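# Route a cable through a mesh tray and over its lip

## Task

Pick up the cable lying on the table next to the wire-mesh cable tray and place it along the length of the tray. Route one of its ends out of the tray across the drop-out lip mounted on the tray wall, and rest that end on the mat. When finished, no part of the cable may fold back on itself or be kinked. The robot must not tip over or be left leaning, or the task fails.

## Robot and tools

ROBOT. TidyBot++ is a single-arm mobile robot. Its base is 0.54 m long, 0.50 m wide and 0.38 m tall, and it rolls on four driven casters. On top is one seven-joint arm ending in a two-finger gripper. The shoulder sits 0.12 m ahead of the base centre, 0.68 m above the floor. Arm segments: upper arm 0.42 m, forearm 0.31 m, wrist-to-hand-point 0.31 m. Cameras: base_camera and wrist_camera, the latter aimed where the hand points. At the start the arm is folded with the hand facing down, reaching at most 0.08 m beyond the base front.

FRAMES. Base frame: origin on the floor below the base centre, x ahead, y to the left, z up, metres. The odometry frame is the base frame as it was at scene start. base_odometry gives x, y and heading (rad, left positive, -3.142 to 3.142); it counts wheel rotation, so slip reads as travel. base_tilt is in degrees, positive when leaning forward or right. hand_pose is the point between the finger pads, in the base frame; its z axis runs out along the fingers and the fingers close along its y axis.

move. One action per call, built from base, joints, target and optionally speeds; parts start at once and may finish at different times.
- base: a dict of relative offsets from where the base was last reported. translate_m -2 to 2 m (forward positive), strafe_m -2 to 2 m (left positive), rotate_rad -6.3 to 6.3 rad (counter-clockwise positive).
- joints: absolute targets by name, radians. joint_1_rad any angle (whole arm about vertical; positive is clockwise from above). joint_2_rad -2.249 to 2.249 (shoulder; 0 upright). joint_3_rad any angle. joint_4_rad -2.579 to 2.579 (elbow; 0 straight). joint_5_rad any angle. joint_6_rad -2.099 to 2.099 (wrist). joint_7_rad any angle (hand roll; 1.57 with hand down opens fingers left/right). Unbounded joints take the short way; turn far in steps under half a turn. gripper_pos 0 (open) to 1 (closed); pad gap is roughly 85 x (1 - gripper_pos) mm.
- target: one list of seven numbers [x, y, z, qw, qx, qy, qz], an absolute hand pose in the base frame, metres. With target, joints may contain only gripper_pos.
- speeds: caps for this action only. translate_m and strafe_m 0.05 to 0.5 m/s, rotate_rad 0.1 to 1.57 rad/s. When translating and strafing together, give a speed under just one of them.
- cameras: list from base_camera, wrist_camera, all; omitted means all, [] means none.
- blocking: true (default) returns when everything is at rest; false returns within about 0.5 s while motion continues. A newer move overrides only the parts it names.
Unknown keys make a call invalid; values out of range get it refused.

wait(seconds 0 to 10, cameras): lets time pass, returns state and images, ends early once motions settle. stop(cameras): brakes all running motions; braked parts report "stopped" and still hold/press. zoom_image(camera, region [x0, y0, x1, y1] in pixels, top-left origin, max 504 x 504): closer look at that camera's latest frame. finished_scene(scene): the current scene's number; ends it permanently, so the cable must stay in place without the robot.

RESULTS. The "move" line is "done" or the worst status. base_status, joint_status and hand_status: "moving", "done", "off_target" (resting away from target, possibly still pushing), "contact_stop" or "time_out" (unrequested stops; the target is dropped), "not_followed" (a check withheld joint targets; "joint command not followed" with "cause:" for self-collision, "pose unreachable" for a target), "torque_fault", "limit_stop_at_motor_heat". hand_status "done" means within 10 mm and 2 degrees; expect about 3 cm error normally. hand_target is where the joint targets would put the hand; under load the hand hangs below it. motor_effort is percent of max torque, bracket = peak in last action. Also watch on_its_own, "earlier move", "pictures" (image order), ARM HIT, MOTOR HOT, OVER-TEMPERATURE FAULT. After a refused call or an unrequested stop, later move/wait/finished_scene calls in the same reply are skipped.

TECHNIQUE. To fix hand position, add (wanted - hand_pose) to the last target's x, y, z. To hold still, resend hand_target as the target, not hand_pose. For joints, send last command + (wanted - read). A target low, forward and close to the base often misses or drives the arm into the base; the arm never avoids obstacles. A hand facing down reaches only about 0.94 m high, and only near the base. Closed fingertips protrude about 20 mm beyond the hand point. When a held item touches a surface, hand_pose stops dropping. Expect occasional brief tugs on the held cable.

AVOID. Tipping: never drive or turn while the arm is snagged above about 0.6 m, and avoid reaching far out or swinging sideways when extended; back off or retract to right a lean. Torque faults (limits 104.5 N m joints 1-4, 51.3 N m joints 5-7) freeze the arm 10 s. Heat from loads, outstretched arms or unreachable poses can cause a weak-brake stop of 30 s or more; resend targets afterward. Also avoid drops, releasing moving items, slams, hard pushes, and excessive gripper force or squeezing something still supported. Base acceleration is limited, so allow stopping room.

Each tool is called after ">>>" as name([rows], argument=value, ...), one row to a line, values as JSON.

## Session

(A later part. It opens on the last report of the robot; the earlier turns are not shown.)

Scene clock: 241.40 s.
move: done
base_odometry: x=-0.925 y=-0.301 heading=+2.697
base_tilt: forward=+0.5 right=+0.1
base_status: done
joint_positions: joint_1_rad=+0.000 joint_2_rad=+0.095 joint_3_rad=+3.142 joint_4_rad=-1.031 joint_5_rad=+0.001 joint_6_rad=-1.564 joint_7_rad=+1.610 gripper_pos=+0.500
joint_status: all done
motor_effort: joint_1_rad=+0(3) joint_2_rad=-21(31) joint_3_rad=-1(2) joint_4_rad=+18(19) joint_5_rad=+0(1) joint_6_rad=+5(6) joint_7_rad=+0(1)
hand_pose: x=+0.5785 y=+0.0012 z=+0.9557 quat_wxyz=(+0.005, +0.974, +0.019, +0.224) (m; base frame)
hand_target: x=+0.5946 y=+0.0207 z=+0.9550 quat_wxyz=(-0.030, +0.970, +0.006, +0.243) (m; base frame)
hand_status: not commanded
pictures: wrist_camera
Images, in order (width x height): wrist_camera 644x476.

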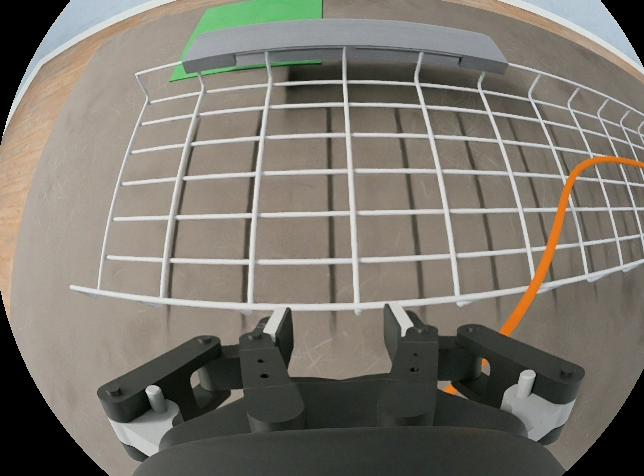

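>>> move(base={"translate_m": -0.5}, joints={"joint_2_rad": -0.2, "joint_4_rad": -1.5, "joint_6_rad": -1.1, "gripper_pos": 0}, cameras=["wrist_camera"])

>>> move(base={"strafe_m": 0.9}, cameras=["wrist_camera"])

Scene clock: 256.50 s.
move: done
base_odometry: x=-0.473 y=-0.516 heading=+2.697
base_tilt: forward=+0.4 right=+0.2
base_status: done
joint_positions: joint_1_rad=+0.000 joint_2_rad=-0.211 joint_3_rad=+3.142 joint_4_rad=-1.480 joint_5_rad=+0.001 joint_6_rad=-1.168 joint_7_rad=+1.610 gripper_pos=+0.000
joint_status: all done
motor_effort: joint_1_rad=+0(1) joint_2_rad=-12(26) joint_3_rad=+0(1) joint_4_rad=+19(21) joint_5_rad=+0(1) joint_6_rad=+7(7) joint_7_rad=+0(1)
hand_pose: x=+0.5324 y=+0.0012 z=+0.9494 quat_wxyz=(+0.007, +0.938, +0.019, +0.345) (m; base frame)
hand_target: x=+0.5484 y=+0.0187 z=+0.9492 quat_wxyz=(-0.030, +0.932, -0.003, +0.362) (m; base frame)
hand_status: not commanded
pictures: wrist_camera
Images, in order (width x height): wrist_camera 644x476.

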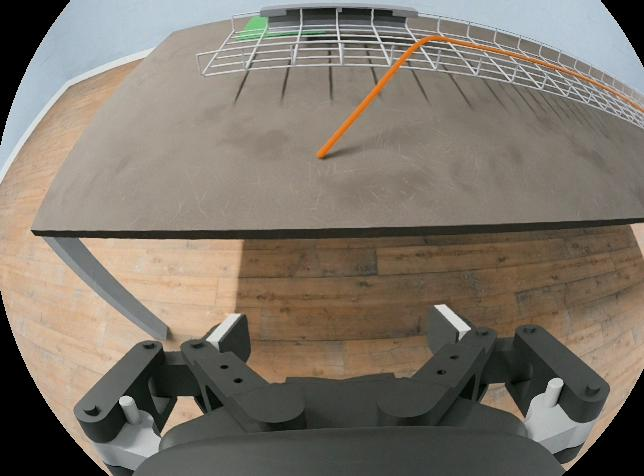

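Scene clock: 259.50 s.
move: done
base_odometry: x=-0.861 y=-1.329 heading=+2.697
base_tilt: forward=+0.4 right=+0.1
base_status: done
joint_positions: joint_1_rad=+0.000 joint_2_rad=-0.211 joint_3_rad=+3.142 joint_4_rad=-1.481 joint_5_rad=+0.001 joint_6_rad=-1.168 joint_7_rad=+1.610 gripper_pos=+0.000
joint_status: not commanded
motor_effort: joint_1_rad=+0(2) joint_2_rad=-12(14) joint_3_rad=-1(4) joint_4_rad=+20(21) joint_5_rad=+0(2) joint_6_rad=+7(7) joint_7_rad=+0(0)
hand_pose: x=+0.5327 y=+0.0012 z=+0.9490 quat_wxyz=(+0.007, +0.939, +0.019, +0.345) (m; base frame)
hand_target: x=+0.5484 y=+0.0187 z=+0.9492 quat_wxyz=(-0.030, +0.932, -0.003, +0.362) (m; base frame)
hand_status: not commanded
pictures: wrist_camera
Images, in order (width x height): wrist_camera 644x476.

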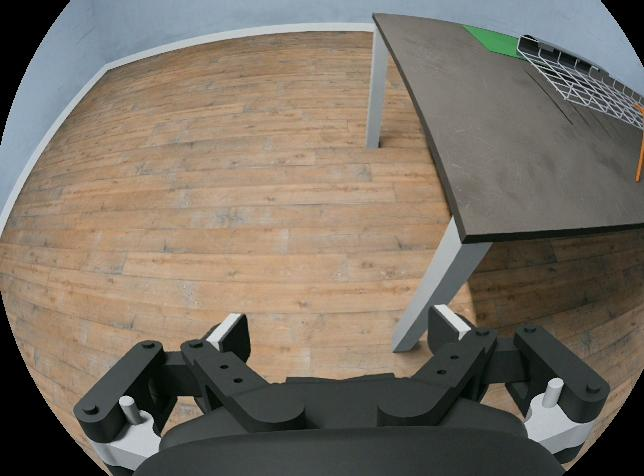

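>>> move(base={"translate_m": 1.3, "strafe_m": 0.5}, cameras=["wrist_camera"])

>>> move(base={"rotate_rad": -1.57}, cameras=["wrist_camera"])

Scene clock: 270.83 s.
move: done
base_odometry: x=-2.249 y=-1.221 heading=+2.697
base_tilt: forward=+0.5 right=+0.1
base_status: done
joint_positions: joint_1_rad=+0.000 joint_2_rad=-0.204 joint_3_rad=+3.142 joint_4_rad=-1.482 joint_5_rad=+0.001 joint_6_rad=-1.165 joint_7_rad=+1.610 gripper_pos=+0.000
joint_status: not commanded
motor_effort: joint_1_rad=+0(1) joint_2_rad=-12(15) joint_3_rad=+0(2) joint_4_rad=+20(21) joint_5_rad=-1(1) joint_6_rad=+7(7) joint_7_rad=+0(0)
hand_pose: x=+0.5350 y=+0.0012 z=+0.9465 quat_wxyz=(+0.007, +0.939, +0.019, +0.343) (m; base frame)
hand_target: x=+0.5484 y=+0.0187 z=+0.9492 quat_wxyz=(-0.030, +0.932, -0.003, +0.362) (m; base frame)
hand_status: not commanded
pictures: wrist_camera
Images, in order (width x height): wrist_camera 644x476.

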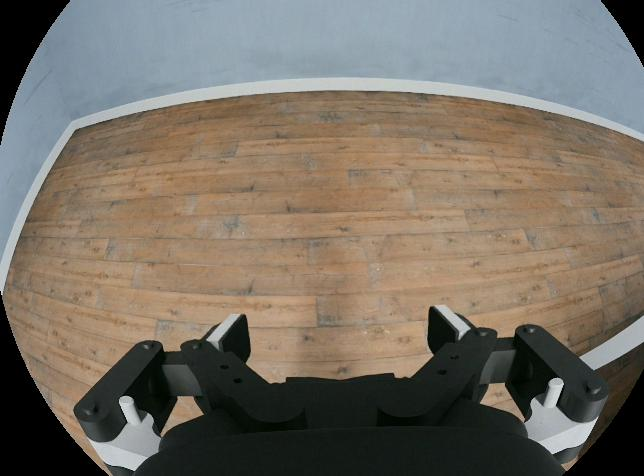

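Scene clock: 273.13 s.
move: done
base_odometry: x=-2.249 y=-1.221 heading=+1.128
base_tilt: forward=+0.4 right=+0.1
base_status: done
joint_positions: joint_1_rad=+0.002 joint_2_rad=-0.204 joint_3_rad=+3.142 joint_4_rad=-1.482 joint_5_rad=+0.001 joint_6_rad=-1.163 joint_7_rad=+1.610 gripper_pos=+0.000
joint_status: not commanded
motor_effort: joint_1_rad=+0(2) joint_2_rad=-11(15) joint_3_rad=+0(3) joint_4_rad=+20(20) joint_5_rad=+0(2) joint_6_rad=+7(7) joint_7_rad=+0(0)
hand_pose: x=+0.5355 y=+0.0002 z=+0.9467 quat_wxyz=(+0.007, +0.939, +0.017, +0.343) (m; base frame)
hand_target: x=+0.5484 y=+0.0187 z=+0.9492 quat_wxyz=(-0.030, +0.932, -0.003, +0.362) (m; base frame)
hand_status: not commanded
pictures: wrist_camera
Images, in order (width x height): wrist_camera 644x476.

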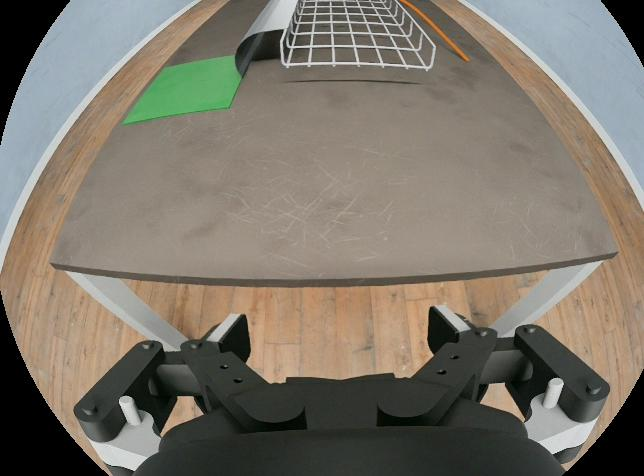

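>>> move(base={"translate_m": 0.44}, joints={"joint_2_rad": 0.1, "joint_4_rad": -1.05, "joint_6_rad": -1.5, "joint_7_rad": 1.57}, speeds={"translate_m": 0.25}, cameras=["wrist_camera"])

Scene clock: 279.87 s.
move: done
base_odometry: x=-2.061 y=-0.823 heading=+1.127
base_tilt: forward=+0.5 right=+0.1
base_status: done
joint_positions: joint_1_rad=+0.002 joint_2_rad=+0.091 joint_3_rad=+3.142 joint_4_rad=-1.081 joint_5_rad=+0.001 joint_6_rad=-1.430 joint_7_rad=+1.610 gripper_pos=+0.000
joint_status: all done
motor_effort: joint_1_rad=+0(1) joint_2_rad=-21(25) joint_3_rad=-1(1) joint_4_rad=+19(21) joint_5_rad=+0(1) joint_6_rad=+6(9) joint_7_rad=+0(1)
hand_pose: x=+0.6068 y=+0.0000 z=+0.9556 quat_wxyz=(+0.006, +0.964, +0.018, +0.266) (m; base frame)
hand_target: x=+0.5946 y=+0.0207 z=+0.9550 quat_wxyz=(-0.030, +0.970, +0.006, +0.243) (m; base frame)
hand_status: not commanded
pictures: wrist_camera
Images, in order (width x height): wrist_camera 644x476.

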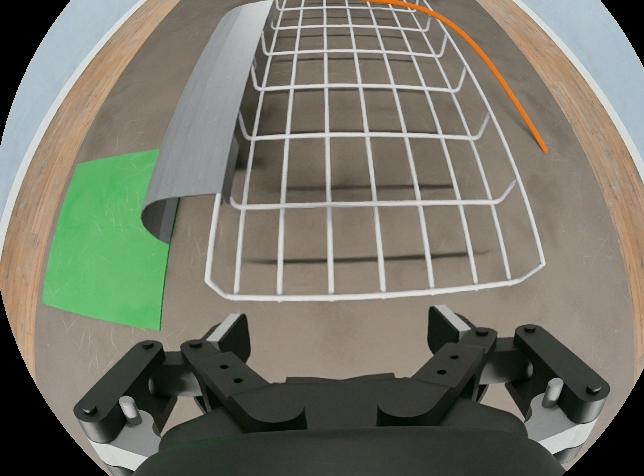

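>>> move(base={"strafe_m": -0.3, "translate_m": 0.04}, joints={"joint_2_rad": 0.6, "joint_4_rad": -0.65, "joint_6_rad": -1.3, "joint_7_rad": 1.57}, speeds={"translate_m": 0.25}, cameras=["wrist_camera"])

Scene clock: 291.97 s.
move: time_out
base_odometry: x=-1.820 y=-0.900 heading=+1.142
base_tilt: forward=+0.5 right=+0.2
base_status: strafe_m time_out (by the wheels' count: -0.250 of -0.300); the other done
joint_positions: joint_1_rad=+0.004 joint_2_rad=+0.583 joint_3_rad=+3.144 joint_4_rad=-0.681 joint_5_rad=-0.003 joint_6_rad=-1.367 joint_7_rad=+1.603 gripper_pos=+0.000
joint_status: all done
motor_effort: joint_1_rad=+0(22) joint_2_rad=-39(45) joint_3_rad=-1(6) joint_4_rad=+19(21) joint_5_rad=-1(2) joint_6_rad=+5(7) joint_7_rad=+0(1)
hand_pose: x=+0.8025 y=-0.0019 z=+0.8567 quat_wxyz=(+0.004, +0.967, +0.013, +0.253) (m; base frame)
hand_target: x=+0.8283 y=+0.0201 z=+0.8704 quat_wxyz=(-0.031, +0.956, +0.001, +0.291) (m; base frame)
hand_status: not commanded
pictures: wrist_camera
Images, in order (width x height): wrist_camera 644x476.

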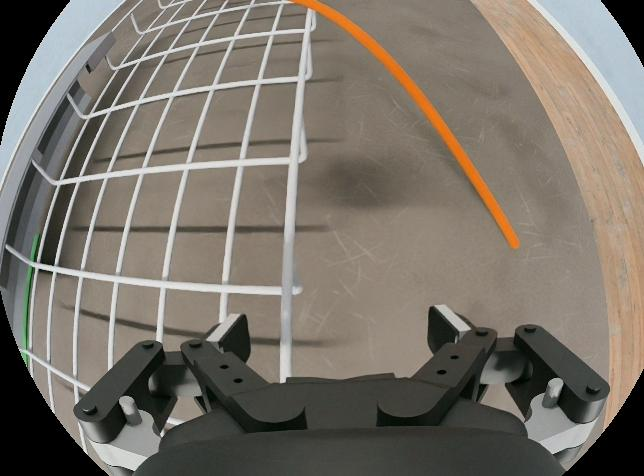

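>>> move(base={"strafe_m": 0.03}, joints={"joint_1_rad": 0.27, "joint_2_rad": 0.687, "joint_4_rad": -0.74, "joint_6_rad": -0.95, "joint_7_rad": 2.0}, cameras=["wrist_camera"])

Scene clock: 304.07 s.
move: off_target
base_odometry: x=-1.848 y=-0.888 heading=+1.142
base_tilt: forward=+0.4 right=+0.1
base_status: done
joint_positions: joint_1_rad=+0.134 joint_2_rad=+0.633 joint_3_rad=+3.081 joint_4_rad=-0.724 joint_5_rad=-0.083 joint_6_rad=-1.048 joint_7_rad=+1.952 gripper_pos=+0.000
joint_status: joint_1_rad off_target (ended at +0.134, target +0.270); joint_2_rad off_target (ended at +0.633, target +0.687); joint_6_rad off_target (ended at -1.048, target -0.950); the others done
motor_effort: joint_1_rad=+24(24) joint_2_rad=-38(41) joint_3_rad=+13(14) joint_4_rad=+21(22) joint_5_rad=+12(12) joint_6_rad=+11(11) joint_7_rad=+1(1)
hand_pose: x=+0.8821 y=-0.0473 z=+0.8597 quat_wxyz=(+0.027, +0.923, +0.125, +0.364) (m; base frame)
hand_target: x=+0.8882 y=-0.1949 z=+0.8280 quat_wxyz=(+0.100, +0.925, +0.067, +0.361) (m; base frame)
hand_status: not commanded
pictures: wrist_camera
Images, in order (width x height): wrist_camera 644x476.

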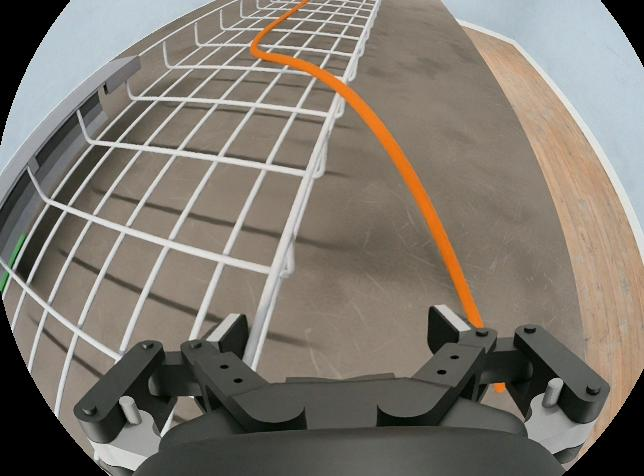

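>>> move(joints={"joint_2_rad":0.3,"joint_4_rad":-0.9,"joint_6_rad":-1.5}, cameras=[])

>>> move(joints={"joint_1_rad":0.27,"joint_2_rad":0.1,"joint_4_rad":-1.05,"joint_6_rad":-1.5,"joint_7_rad":1.57})

Scene clock: 316.20 s.
move: done
base_odometry: x=-1.848 y=-0.888 heading=+1.142
base_tilt: forward=+0.4 right=+0.2
base_status: not commanded
joint_positions: joint_1_rad=+0.272 joint_2_rad=+0.284 joint_3_rad=+3.147 joint_4_rad=-0.881 joint_5_rad=-0.064 joint_6_rad=-1.428 joint_7_rad=+1.962 gripper_pos=+0.000
joint_status: all done
on_its_own: joint_1_rad moved +0.138 to your old target +0.270
motor_effort: joint_1_rad=+0(24) joint_2_rad=-29(47) joint_3_rad=-1(13) joint_4_rad=+18(22) joint_5_rad=-1(12) joint_6_rad=+6(12) joint_7_rad=+0(2)
hand_pose: x=+0.6721 y=-0.1350 z=+0.9445 quat_wxyz=(+0.059, +0.960, +0.059, +0.266) (m; base frame)
hand_target: x=+0.6547 y=-0.1268 z=+0.9168 quat_wxyz=(+0.047, +0.972, +0.083, +0.216) (m; base frame)
hand_status: not commanded
pictures: none
No camera images: "cameras" was empty.

Scene clock: 317.73 s.
move: done
base_odometry: x=-1.848 y=-0.888 heading=+1.142
base_tilt: forward=+0.4 right=+0.2
base_status: not commanded
joint_positions: joint_1_rad=+0.272 joint_2_rad=+0.086 joint_3_rad=+3.147 joint_4_rad=-1.030 joint_5_rad=-0.064 joint_6_rad=-1.431 joint_7_rad=+1.613 gripper_pos=+0.000
joint_status: all done
motor_effort: joint_1_rad=+0(1) joint_2_rad=-22(31) joint_3_rad=-1(2) joint_4_rad=+19(20) joint_5_rad=-1(1) joint_6_rad=+6(7) joint_7_rad=+0(1)
hand_pose: x=+0.5985 y=-0.1144 z=+0.9817 quat_wxyz=(+0.016, +0.950, -0.107, +0.294) (m; base frame)
hand_target: x=+0.5829 y=-0.1069 z=+0.9550 quat_wxyz=(+0.003, +0.961, -0.125, +0.245) (m; base frame)
hand_status: not commanded
pictures: base_camera, wrist_camera
Images, in order (width x height): base_camera 644x364, wrist_camera 644x476.

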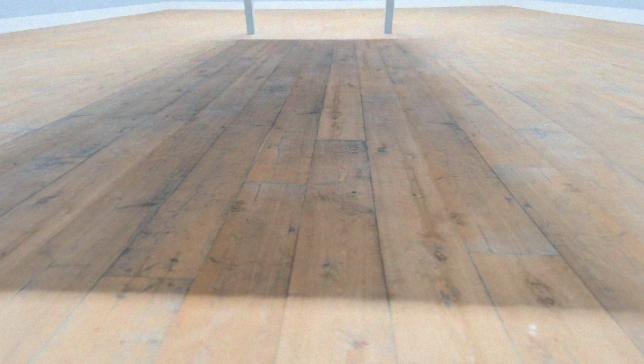

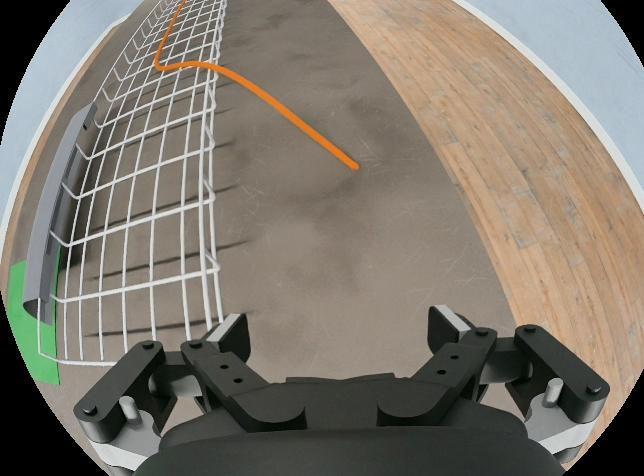

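>>> move(joints={"joint_1_rad":0.285,"joint_2_rad":0.81,"joint_4_rad":-0.603,"joint_6_rad":-0.87,"joint_7_rad":1.57})

Scene clock: 329.23 s.
move: done
base_odometry: x=-1.848 y=-0.888 heading=+1.142
base_tilt: forward=+0.5 right=+0.2
base_status: not commanded
joint_positions: joint_1_rad=+0.272 joint_2_rad=+0.788 joint_3_rad=+3.147 joint_4_rad=-0.635 joint_5_rad=-0.064 joint_6_rad=-0.940 joint_7_rad=+1.611 gripper_pos=+0.000
joint_status: all done
motor_effort: joint_1_rad=+0(2) joint_2_rad=-48(51) joint_3_rad=-1(2) joint_4_rad=+20(22) joint_5_rad=-1(1) joint_6_rad=+7(8) joint_7_rad=+0(1)
hand_pose: x=+0.9205 y=-0.2082 z=+0.8033 quat_wxyz=(+0.031, +0.918, -0.115, +0.379) (m; base frame)
hand_target: x=+0.9400 y=-0.2235 z=+0.8184 quat_wxyz=(+0.030, +0.898, -0.137, +0.416) (m; base frame)
hand_status: not commanded
pictures: base_camera, wrist_camera
Images, in order (width x height): base_camera 644x364, wrist_camera 644x476.

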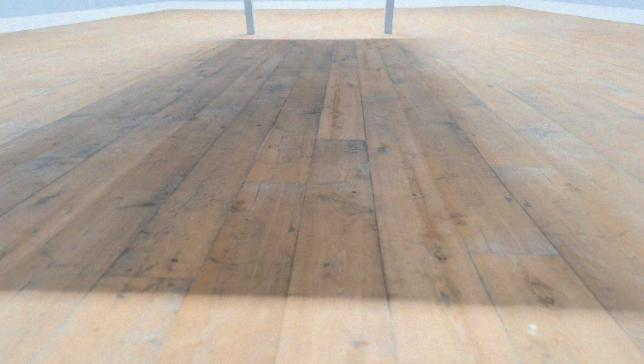

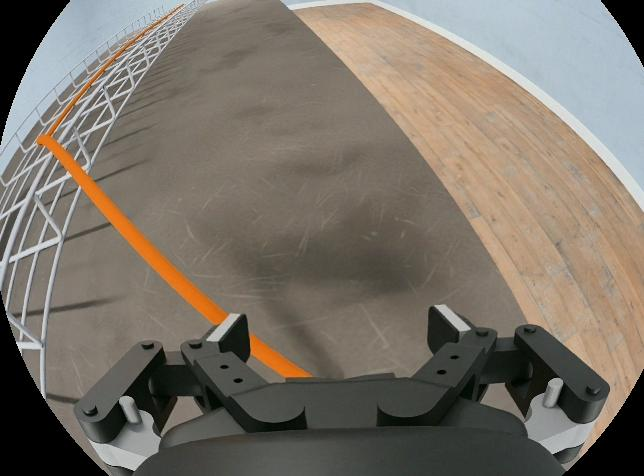

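>>> move(joints={"joint_1_rad":0.26,"joint_2_rad":0.83,"joint_4_rad":-0.61,"joint_6_rad":-0.82,"joint_7_rad":1.95})

Scene clock: 335.83 s.
move: done
base_odometry: x=-1.848 y=-0.888 heading=+1.142
base_tilt: forward=+0.5 right=+0.2
base_status: not commanded
joint_positions: joint_1_rad=+0.268 joint_2_rad=+0.798 joint_3_rad=+3.147 joint_4_rad=-0.635 joint_5_rad=-0.064 joint_6_rad=-0.887 joint_7_rad=+1.927 gripper_pos=+0.000
joint_status: all done
motor_effort: joint_1_rad=+0(1) joint_2_rad=-48(49) joint_3_rad=-1(3) joint_4_rad=+21(22) joint_5_rad=-1(1) joint_6_rad=+8(9) joint_7_rad=+0(1)
hand_pose: x=+0.9334 y=-0.2092 z=+0.8069 quat_wxyz=(+0.096, +0.916, +0.031, +0.389) (m; base frame)
hand_target: x=+0.9564 y=-0.2065 z=+0.8093 quat_wxyz=(+0.106, +0.903, +0.045, +0.414) (m; base frame)
hand_status: not commanded
pictures: base_camera, wrist_camera
Images, in order (width x height): base_camera 644x364, wrist_camera 644x476.

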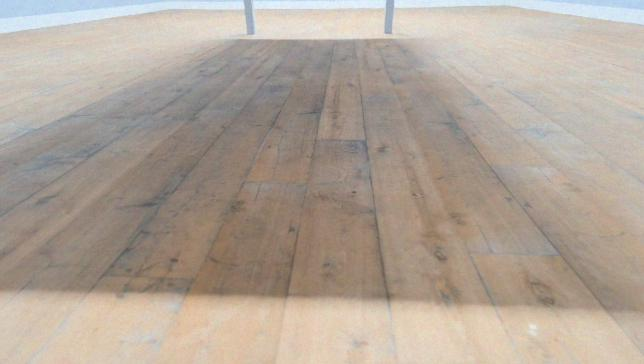

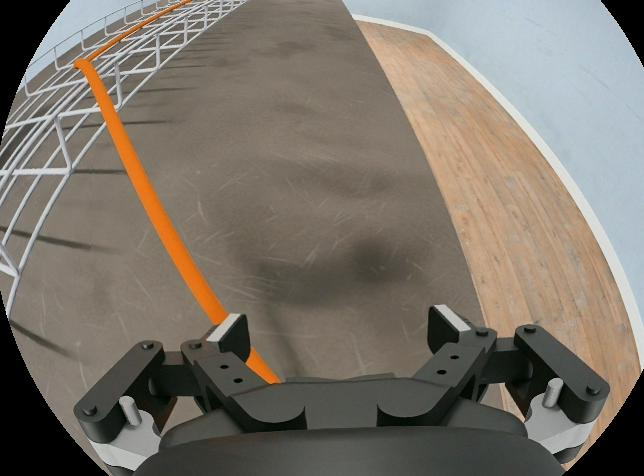

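>>> move(joints={"joint_1_rad":0.215}, cameras=[])

>>> move(joints={"joint_2_rad":0.855,"joint_4_rad":-0.665,"joint_6_rad":-0.81})

Scene clock: 339.07 s.
move: done
base_odometry: x=-1.848 y=-0.888 heading=+1.142
base_tilt: forward=+0.5 right=+0.1
base_status: not commanded
joint_positions: joint_1_rad=+0.217 joint_2_rad=+0.798 joint_3_rad=+3.147 joint_4_rad=-0.635 joint_5_rad=-0.064 joint_6_rad=-0.887 joint_7_rad=+1.927 gripper_pos=+0.000
joint_status: all done
motor_effort: joint_1_rad=+0(4) joint_2_rad=-48(49) joint_3_rad=-2(3) joint_4_rad=+21(21) joint_5_rad=-1(2) joint_6_rad=+8(8) joint_7_rad=+0(0)
hand_pose: x=+0.9431 y=-0.1671 z=+0.8069 quat_wxyz=(+0.085, +0.915, +0.054, +0.391) (m; base frame)
hand_target: x=+0.9648 y=-0.1686 z=+0.8093 quat_wxyz=(+0.097, +0.902, +0.065, +0.416) (m; base frame)
hand_status: not commanded
pictures: none
No camera images: "cameras" was empty.

Scene clock: 340.00 s.
move: done
base_odometry: x=-1.848 y=-0.888 heading=+1.142
base_tilt: forward=+0.5 right=+0.1
base_status: not commanded
joint_positions: joint_1_rad=+0.217 joint_2_rad=+0.830 joint_3_rad=+3.147 joint_4_rad=-0.654 joint_5_rad=-0.064 joint_6_rad=-0.876 joint_7_rad=+1.927 gripper_pos=+0.000
joint_status: all done
motor_effort: joint_1_rad=+0(1) joint_2_rad=-48(51) joint_3_rad=-2(2) joint_4_rad=+21(22) joint_5_rad=-1(1) joint_6_rad=+7(8) joint_7_rad=+0(0)
hand_pose: x=+0.9451 y=-0.1677 z=+0.7726 quat_wxyz=(+0.081, +0.923, +0.054, +0.373) (m; base frame)
hand_target: x=+0.9598 y=-0.1676 z=+0.7601 quat_wxyz=(+0.088, +0.916, +0.065, +0.386) (m; base frame)
hand_status: not commanded
pictures: base_camera, wrist_camera
Images, in order (width x height): base_camera 644x364, wrist_camera 644x476.

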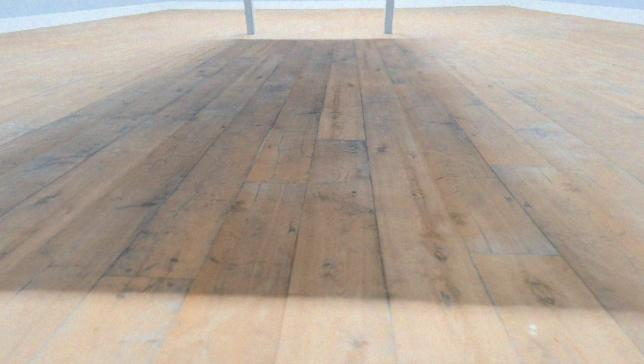

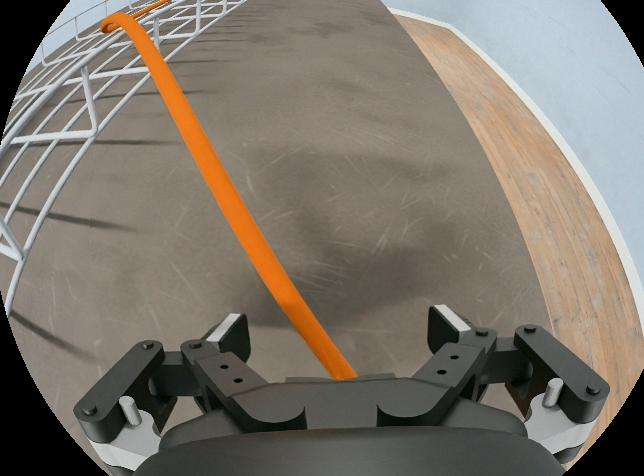

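>>> move(joints={"joint_2_rad":0.887,"joint_4_rad":-0.675})

Scene clock: 342.20 s.
move: done
base_odometry: x=-1.848 y=-0.888 heading=+1.142
base_tilt: forward=+0.5 right=+0.2
base_status: not commanded
joint_positions: joint_1_rad=+0.217 joint_2_rad=+0.859 joint_3_rad=+3.147 joint_4_rad=-0.659 joint_5_rad=-0.064 joint_6_rad=-0.873 joint_7_rad=+1.927 gripper_pos=+0.000
joint_status: all done
motor_effort: joint_1_rad=+0(0) joint_2_rad=-50(51) joint_3_rad=-1(2) joint_4_rad=+20(22) joint_5_rad=-1(1) joint_6_rad=+7(7) joint_7_rad=+0(0)
hand_pose: x=+0.9470 y=-0.1681 z=+0.7463 quat_wxyz=(+0.077, +0.928, +0.054, +0.359) (m; base frame)
hand_target: x=+0.9597 y=-0.1676 z=+0.7273 quat_wxyz=(+0.082, +0.924, +0.065, +0.367) (m; base frame)
hand_status: not commanded
pictures: base_camera, wrist_camera
Images, in order (width x height): base_camera 644x364, wrist_camera 644x476.

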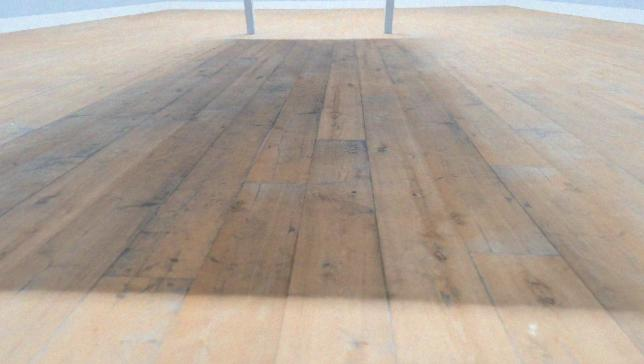

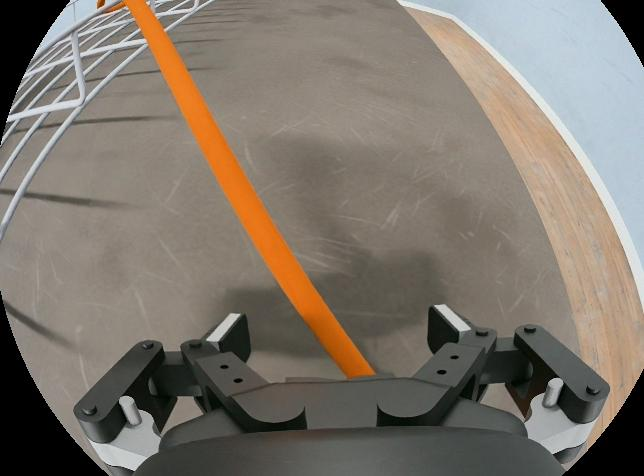

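>>> move(joints={"joint_2_rad":0.895,"gripper_pos":0.6}, cameras=[])

>>> move(joints={"gripper_pos":1.0})

Scene clock: 344.53 s.
move: off_target
base_odometry: x=-1.848 y=-0.888 heading=+1.142
base_tilt: forward=+0.5 right=+0.1
base_status: not commanded
joint_positions: joint_1_rad=+0.217 joint_2_rad=+0.855 joint_3_rad=+3.147 joint_4_rad=-0.659 joint_5_rad=-0.064 joint_6_rad=-0.866 joint_7_rad=+1.927 gripper_pos=+0.600
joint_status: joint_2_rad off_target (ended at +0.855, target +0.895); the others done
motor_effort: joint_1_rad=+1(2) joint_2_rad=-44(49) joint_3_rad=-1(2) joint_4_rad=+18(20) joint_5_rad=+0(1) joint_6_rad=+6(7) joint_7_rad=+0(0)
hand_pose: x=+0.9484 y=-0.1685 z=+0.7506 quat_wxyz=(+0.078, +0.927, +0.053, +0.364) (m; base frame)
hand_target: x=+0.9600 y=-0.1676 z=+0.7204 quat_wxyz=(+0.081, +0.926, +0.065, +0.364) (m; base frame)
hand_status: not commanded
pictures: none
No camera images: "cameras" was empty.

Scene clock: 345.30 s.
move: off_target
base_odometry: x=-1.848 y=-0.888 heading=+1.142
base_tilt: forward=+0.4 right=+0.1
base_status: not commanded
joint_positions: joint_1_rad=+0.217 joint_2_rad=+0.857 joint_3_rad=+3.147 joint_4_rad=-0.659 joint_5_rad=-0.064 joint_6_rad=-0.866 joint_7_rad=+1.927 gripper_pos=+0.919
joint_status: gripper_pos off_target (ended at +0.919, target +1.000)
motor_effort: joint_1_rad=+0(1) joint_2_rad=-47(47) joint_3_rad=-2(2) joint_4_rad=+19(20) joint_5_rad=-1(1) joint_6_rad=+6(6) joint_7_rad=+0(0)
hand_pose: x=+0.9485 y=-0.1685 z=+0.7495 quat_wxyz=(+0.078, +0.927, +0.053, +0.364) (m; base frame)
hand_target: x=+0.9600 y=-0.1676 z=+0.7204 quat_wxyz=(+0.081, +0.926, +0.065, +0.364) (m; base frame)
hand_status: not commanded
pictures: base_camera, wrist_camera
Images, in order (width x height): base_camera 644x364, wrist_camera 644x476.

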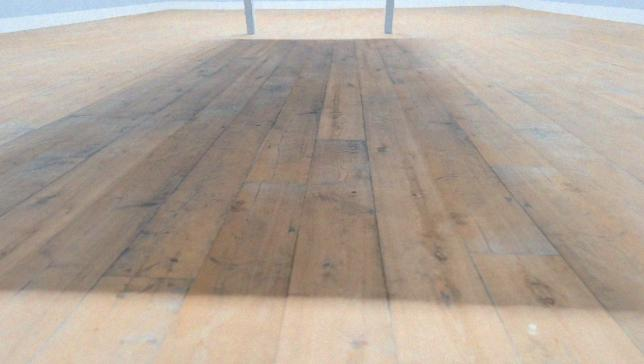

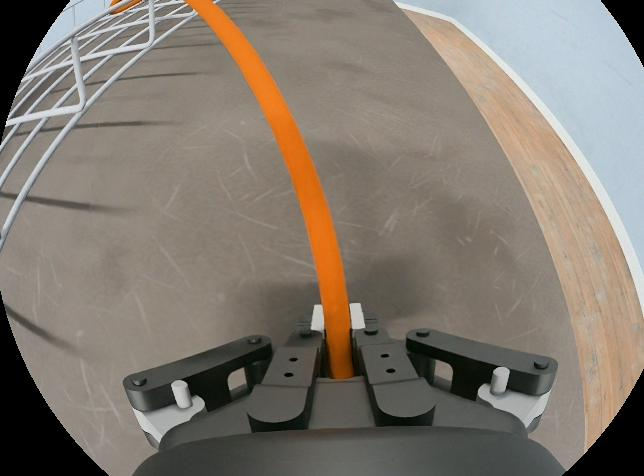

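>>> move(joints={"joint_2_rad":0.68,"joint_4_rad":-0.66,"joint_6_rad":-1.05}, cameras=[])

>>> move(joints={"joint_2_rad":0.4,"joint_4_rad":-0.75,"joint_6_rad":-1.35})

Scene clock: 348.63 s.
move: done
base_odometry: x=-1.848 y=-0.888 heading=+1.142
base_tilt: forward=+0.5 right=+0.1
base_status: not commanded
joint_positions: joint_1_rad=+0.217 joint_2_rad=+0.661 joint_3_rad=+3.147 joint_4_rad=-0.665 joint_5_rad=-0.064 joint_6_rad=-0.984 joint_7_rad=+1.927 gripper_pos=+0.919
joint_status: all done
motor_effort: joint_1_rad=+0(1) joint_2_rad=-44(55) joint_3_rad=-2(2) joint_4_rad=+21(24) joint_5_rad=-1(2) joint_6_rad=+8(9) joint_7_rad=+0(0)
hand_pose: x=+0.8970 y=-0.1558 z=+0.8807 quat_wxyz=(+0.086, +0.913, +0.057, +0.395) (m; base frame)
hand_target: x=+0.8879 y=-0.1491 z=+0.8540 quat_wxyz=(+0.078, +0.927, +0.072, +0.360) (m; base frame)
hand_status: not commanded
pictures: none
No camera images: "cameras" was empty.

Scene clock: 350.33 s.
move: done
base_odometry: x=-1.848 y=-0.888 heading=+1.142
base_tilt: forward=+0.4 right=+0.2
base_status: not commanded
joint_positions: joint_1_rad=+0.217 joint_2_rad=+0.383 joint_3_rad=+3.147 joint_4_rad=-0.734 joint_5_rad=-0.064 joint_6_rad=-1.282 joint_7_rad=+1.927 gripper_pos=+0.919
joint_status: all done
motor_effort: joint_1_rad=+0(1) joint_2_rad=-34(49) joint_3_rad=-1(2) joint_4_rad=+19(23) joint_5_rad=-1(1) joint_6_rad=+7(9) joint_7_rad=+0(1)
hand_pose: x=+0.7579 y=-0.1224 z=+0.9811 quat_wxyz=(+0.074, +0.929, +0.065, +0.357) (m; base frame)
hand_target: x=+0.7455 y=-0.1160 z=+0.9489 quat_wxyz=(+0.063, +0.945, +0.081, +0.310) (m; base frame)
hand_status: not commanded
pictures: base_camera, wrist_camera
Images, in order (width x height): base_camera 644x364, wrist_camera 644x476.

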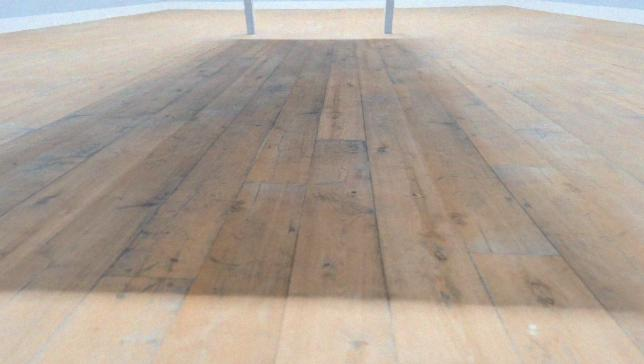

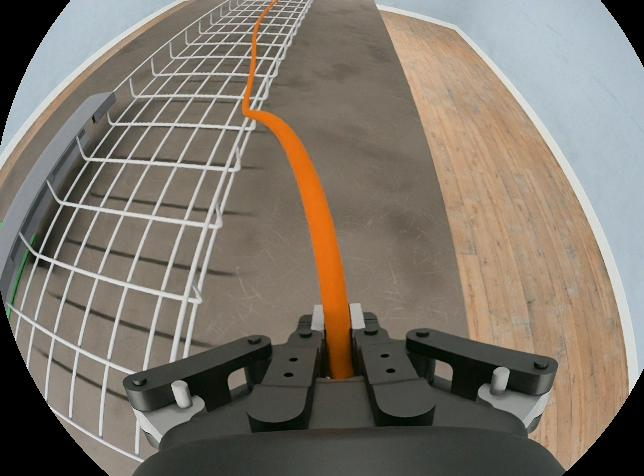

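>>> move(joints={"joint_1_rad":0.0,"joint_7_rad":1.7})

Scene clock: 353.27 s.
move: done
base_odometry: x=-1.848 y=-0.888 heading=+1.142
base_tilt: forward=+0.5 right=+0.2
base_status: not commanded
joint_positions: joint_1_rad=+0.002 joint_2_rad=+0.383 joint_3_rad=+3.145 joint_4_rad=-0.734 joint_5_rad=-0.064 joint_6_rad=-1.283 joint_7_rad=+1.744 gripper_pos=+0.919
joint_status: all done
motor_effort: joint_1_rad=+0(3) joint_2_rad=-33(34) joint_3_rad=-2(3) joint_4_rad=+20(20) joint_5_rad=-1(2) joint_6_rad=+8(8) joint_7_rad=+0(1)
hand_pose: x=+0.7688 y=+0.0175 z=+0.9807 quat_wxyz=(+0.001, +0.928, +0.081, +0.363) (m; base frame)
hand_target: x=+0.7558 y=+0.0203 z=+0.9489 quat_wxyz=(-0.010, +0.946, +0.065, +0.316) (m; base frame)
hand_status: not commanded
pictures: base_camera, wrist_camera
Images, in order (width x height): base_camera 644x364, wrist_camera 644x476.

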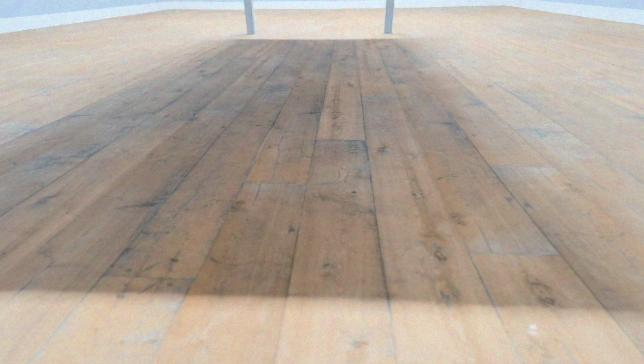

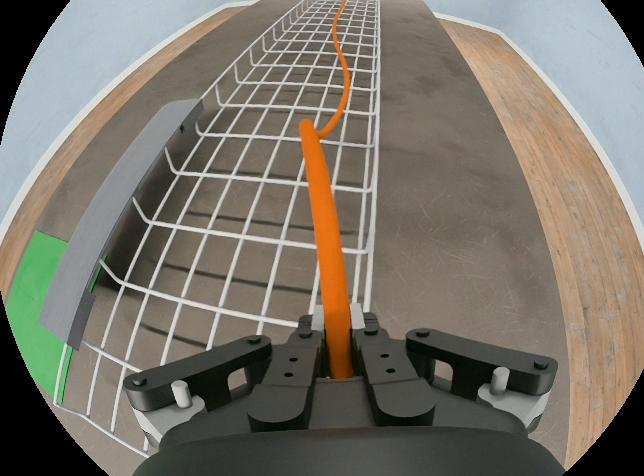

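>>> move(joints={"joint_2_rad":0.2,"joint_4_rad":-1.05,"joint_6_rad":-1.3})

Scene clock: 357.97 s.
move: done
base_odometry: x=-1.848 y=-0.888 heading=+1.142
base_tilt: forward=+0.5 right=+0.1
base_status: not commanded
joint_positions: joint_1_rad=+0.002 joint_2_rad=+0.194 joint_3_rad=+3.145 joint_4_rad=-1.032 joint_5_rad=-0.064 joint_6_rad=-1.283 joint_7_rad=+1.741 gripper_pos=+0.919
joint_status: all done
motor_effort: joint_1_rad=+0(1) joint_2_rad=-27(35) joint_3_rad=-1(2) joint_4_rad=+20(21) joint_5_rad=-1(1) joint_6_rad=+7(8) joint_7_rad=+0(0)
hand_pose: x=+0.6800 y=+0.0176 z=+0.9503 quat_wxyz=(-0.004, +0.947, +0.079, +0.312) (m; base frame)
hand_target: x=+0.6743 y=+0.0201 z=+0.9355 quat_wxyz=(-0.011, +0.954, +0.063, +0.293) (m; base frame)
hand_status: not commanded
pictures: base_camera, wrist_camera
Images, in order (width x height): base_camera 644x364, wrist_camera 644x476.

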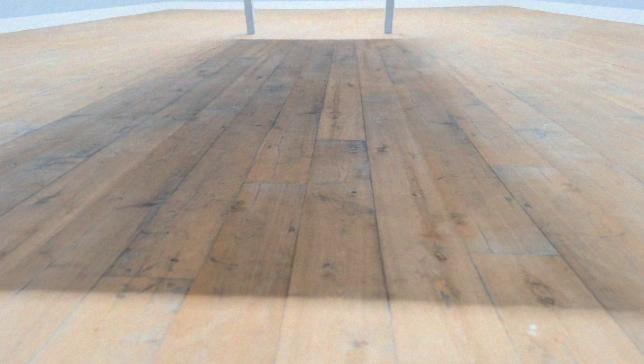

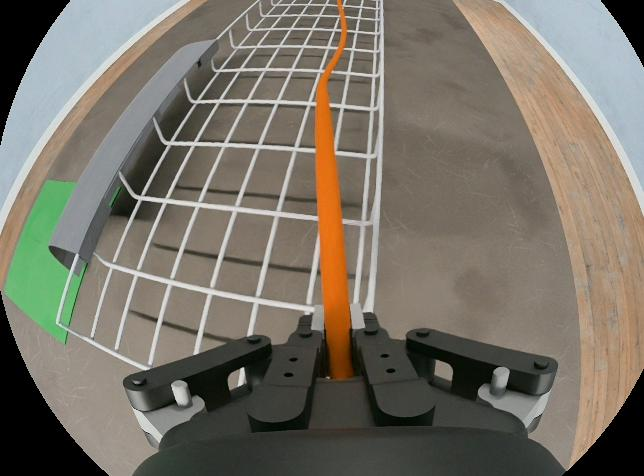

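>>> move(base={"strafe_m":0.2}, speeds={"strafe_m":0.2}, joints={"joint_1_rad":-0.1,"joint_7_rad":1.6})

Scene clock: 363.00 s.
move: done
base_odometry: x=-2.030 y=-0.804 heading=+1.141
base_tilt: forward=+0.5 right=+0.2
base_status: done
joint_positions: joint_1_rad=-0.099 joint_2_rad=+0.194 joint_3_rad=+3.143 joint_4_rad=-1.034 joint_5_rad=-0.064 joint_6_rad=-1.283 joint_7_rad=+1.641 gripper_pos=+0.919
joint_status: all done
motor_effort: joint_1_rad=+0(4) joint_2_rad=-27(29) joint_3_rad=-1(3) joint_4_rad=+20(21) joint_5_rad=-1(3) joint_6_rad=+7(7) joint_7_rad=+0(1)
hand_pose: x=+0.6748 y=+0.0751 z=+0.9495 quat_wxyz=(-0.036, +0.947, +0.081, +0.309) (m; base frame)
hand_target: x=+0.6695 y=+0.0755 z=+0.9355 quat_wxyz=(-0.041, +0.954, +0.063, +0.290) (m; base frame)
hand_status: not commanded
pictures: base_camera, wrist_camera
Images, in order (width x height): base_camera 644x364, wrist_camera 644x476.

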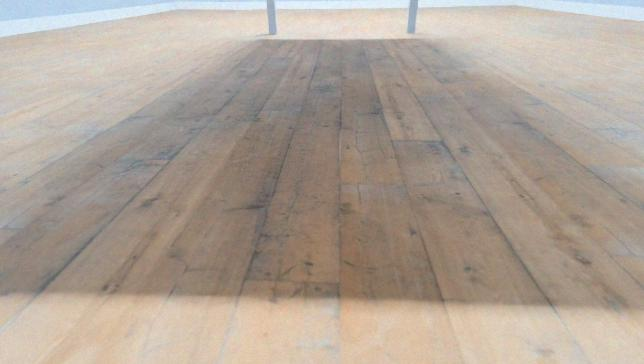

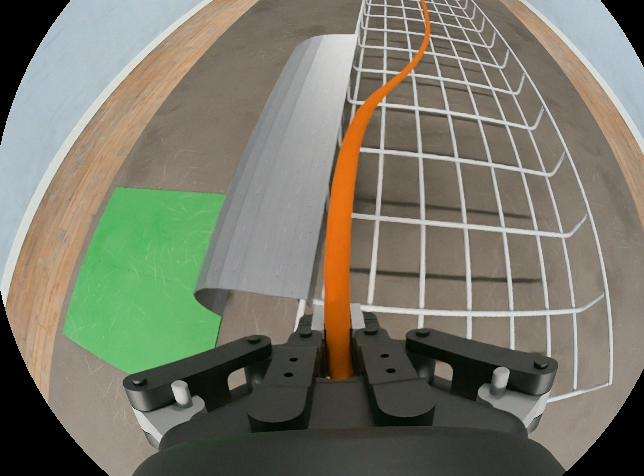

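>>> move(joints={"joint_1_rad":-0.447,"joint_2_rad":0.32,"joint_4_rad":-0.85,"joint_6_rad":-1.35,"joint_7_rad":0.75})

Scene clock: 371.97 s.
move: done
base_odometry: x=-2.030 y=-0.804 heading=+1.141
base_tilt: forward=+0.5 right=+0.1
base_status: not commanded
joint_positions: joint_1_rad=-0.436 joint_2_rad=+0.301 joint_3_rad=+3.143 joint_4_rad=-0.885 joint_5_rad=-0.064 joint_6_rad=-1.284 joint_7_rad=+0.794 gripper_pos=+0.919
joint_status: all done
motor_effort: joint_1_rad=+0(2) joint_2_rad=-30(32) joint_3_rad=-1(3) joint_4_rad=+20(21) joint_5_rad=-1(2) joint_6_rad=+7(8) joint_7_rad=+0(1)
hand_pose: x=+0.6634 y=+0.2755 z=+0.9584 quat_wxyz=(-0.214, +0.930, -0.159, +0.253) (m; base frame)
hand_target: x=+0.6538 y=+0.2789 z=+0.9513 quat_wxyz=(-0.205, +0.936, -0.174, +0.228) (m; base frame)
hand_status: not commanded
pictures: base_camera, wrist_camera
Images, in order (width x height): base_camera 644x364, wrist_camera 644x476.

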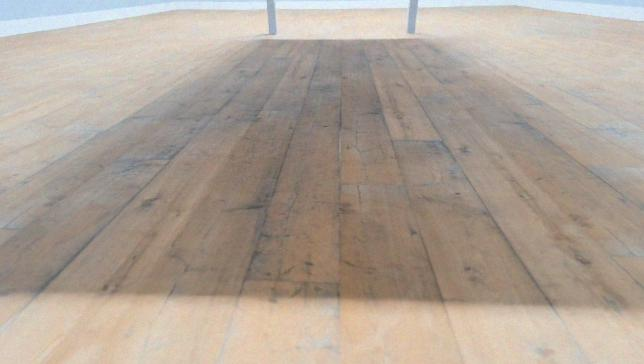

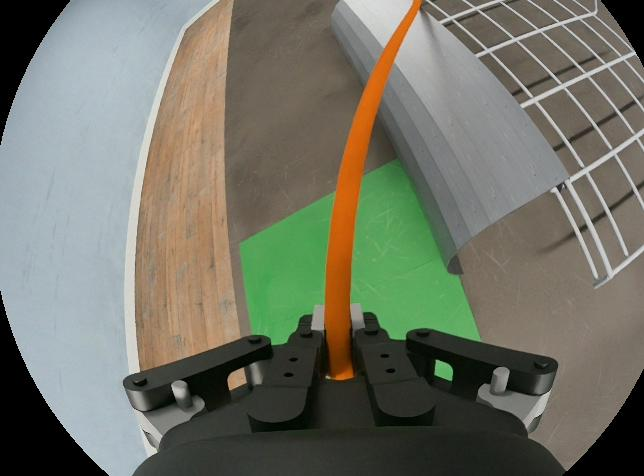

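>>> move(joints={"joint_1_rad":-0.447,"joint_2_rad":0.645,"joint_4_rad":-0.81,"joint_6_rad":-1.17,"joint_7_rad":0.7})

Scene clock: 376.83 s.
move: done
base_odometry: x=-2.030 y=-0.804 heading=+1.141
base_tilt: forward=+0.5 right=+0.1
base_status: not commanded
joint_positions: joint_1_rad=-0.438 joint_2_rad=+0.628 joint_3_rad=+3.143 joint_4_rad=-0.841 joint_5_rad=-0.064 joint_6_rad=-1.232 joint_7_rad=+0.742 gripper_pos=+0.919
joint_status: all done
motor_effort: joint_1_rad=+1(1) joint_2_rad=-41(48) joint_3_rad=-1(2) joint_4_rad=+20(21) joint_5_rad=-1(2) joint_6_rad=+5(8) joint_7_rad=+0(1)
hand_pose: x=+0.7380 y=+0.3115 z=+0.7731 quat_wxyz=(-0.154, +0.956, -0.194, +0.157) (m; base frame)
hand_target: x=+0.7589 y=+0.3282 z=+0.7843 quat_wxyz=(-0.180, +0.944, -0.207, +0.183) (m; base frame)
hand_status: not commanded
pictures: base_camera, wrist_camera
Images, in order (width x height): base_camera 644x364, wrist_camera 644x476.

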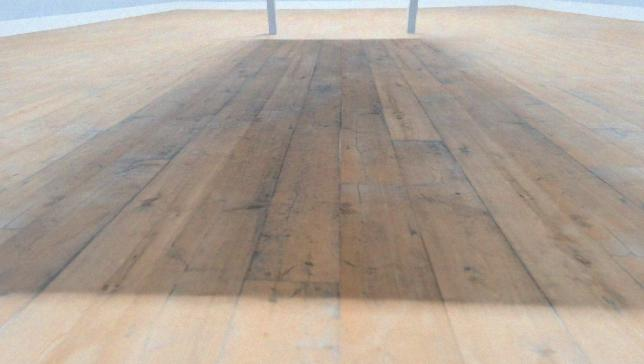

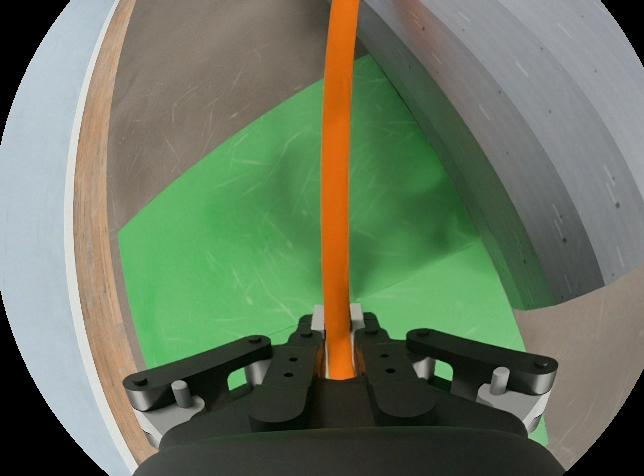

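>>> zoom_image(camera="wrist_camera", region=[200, 0, 540, 250])

Scaled by 1.482.

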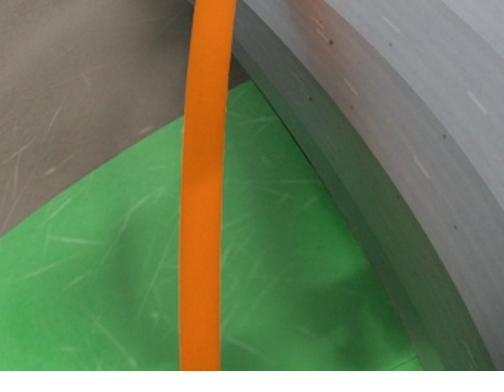

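>>> move(joints={"joint_1_rad":-0.5,"joint_2_rad":0.72,"joint_4_rad":-0.755,"joint_6_rad":-1.14,"joint_7_rad":0.7})

Scene clock: 383.10 s.
move: done
base_odometry: x=-2.030 y=-0.804 heading=+1.141
base_tilt: forward=+0.5 right=+0.1
base_status: not commanded
joint_positions: joint_1_rad=-0.489 joint_2_rad=+0.698 joint_3_rad=+3.143 joint_4_rad=-0.782 joint_5_rad=-0.064 joint_6_rad=-1.203 joint_7_rad=+0.741 gripper_pos=+0.919
joint_status: all done
motor_effort: joint_1_rad=+0(3) joint_2_rad=-44(46) joint_3_rad=-1(3) joint_4_rad=+20(20) joint_5_rad=-1(2) joint_6_rad=+5(6) joint_7_rad=+0(1)
hand_pose: x=+0.7466 y=+0.3560 z=+0.7544 quat_wxyz=(-0.164, +0.958, -0.170, +0.161) (m; base frame)
hand_target: x=+0.7651 y=+0.3748 z=+0.7596 quat_wxyz=(-0.188, +0.948, -0.182, +0.182) (m; base frame)
hand_status: not commanded
pictures: base_camera, wrist_camera
Images, in order (width x height): base_camera 644x364, wrist_camera 644x476.

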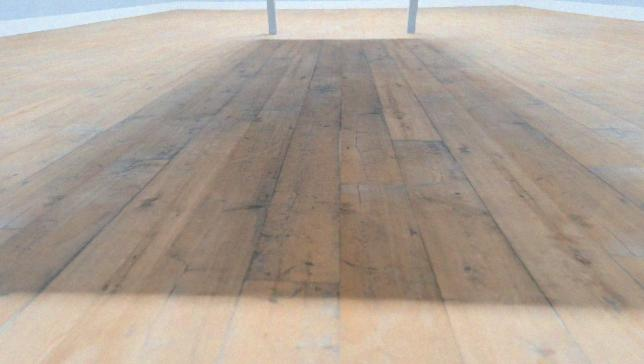

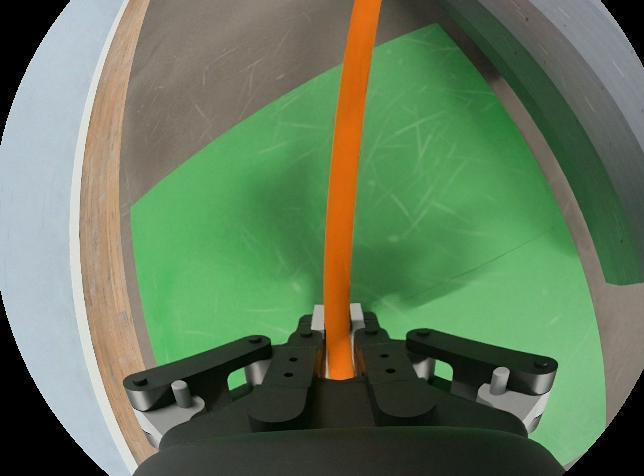

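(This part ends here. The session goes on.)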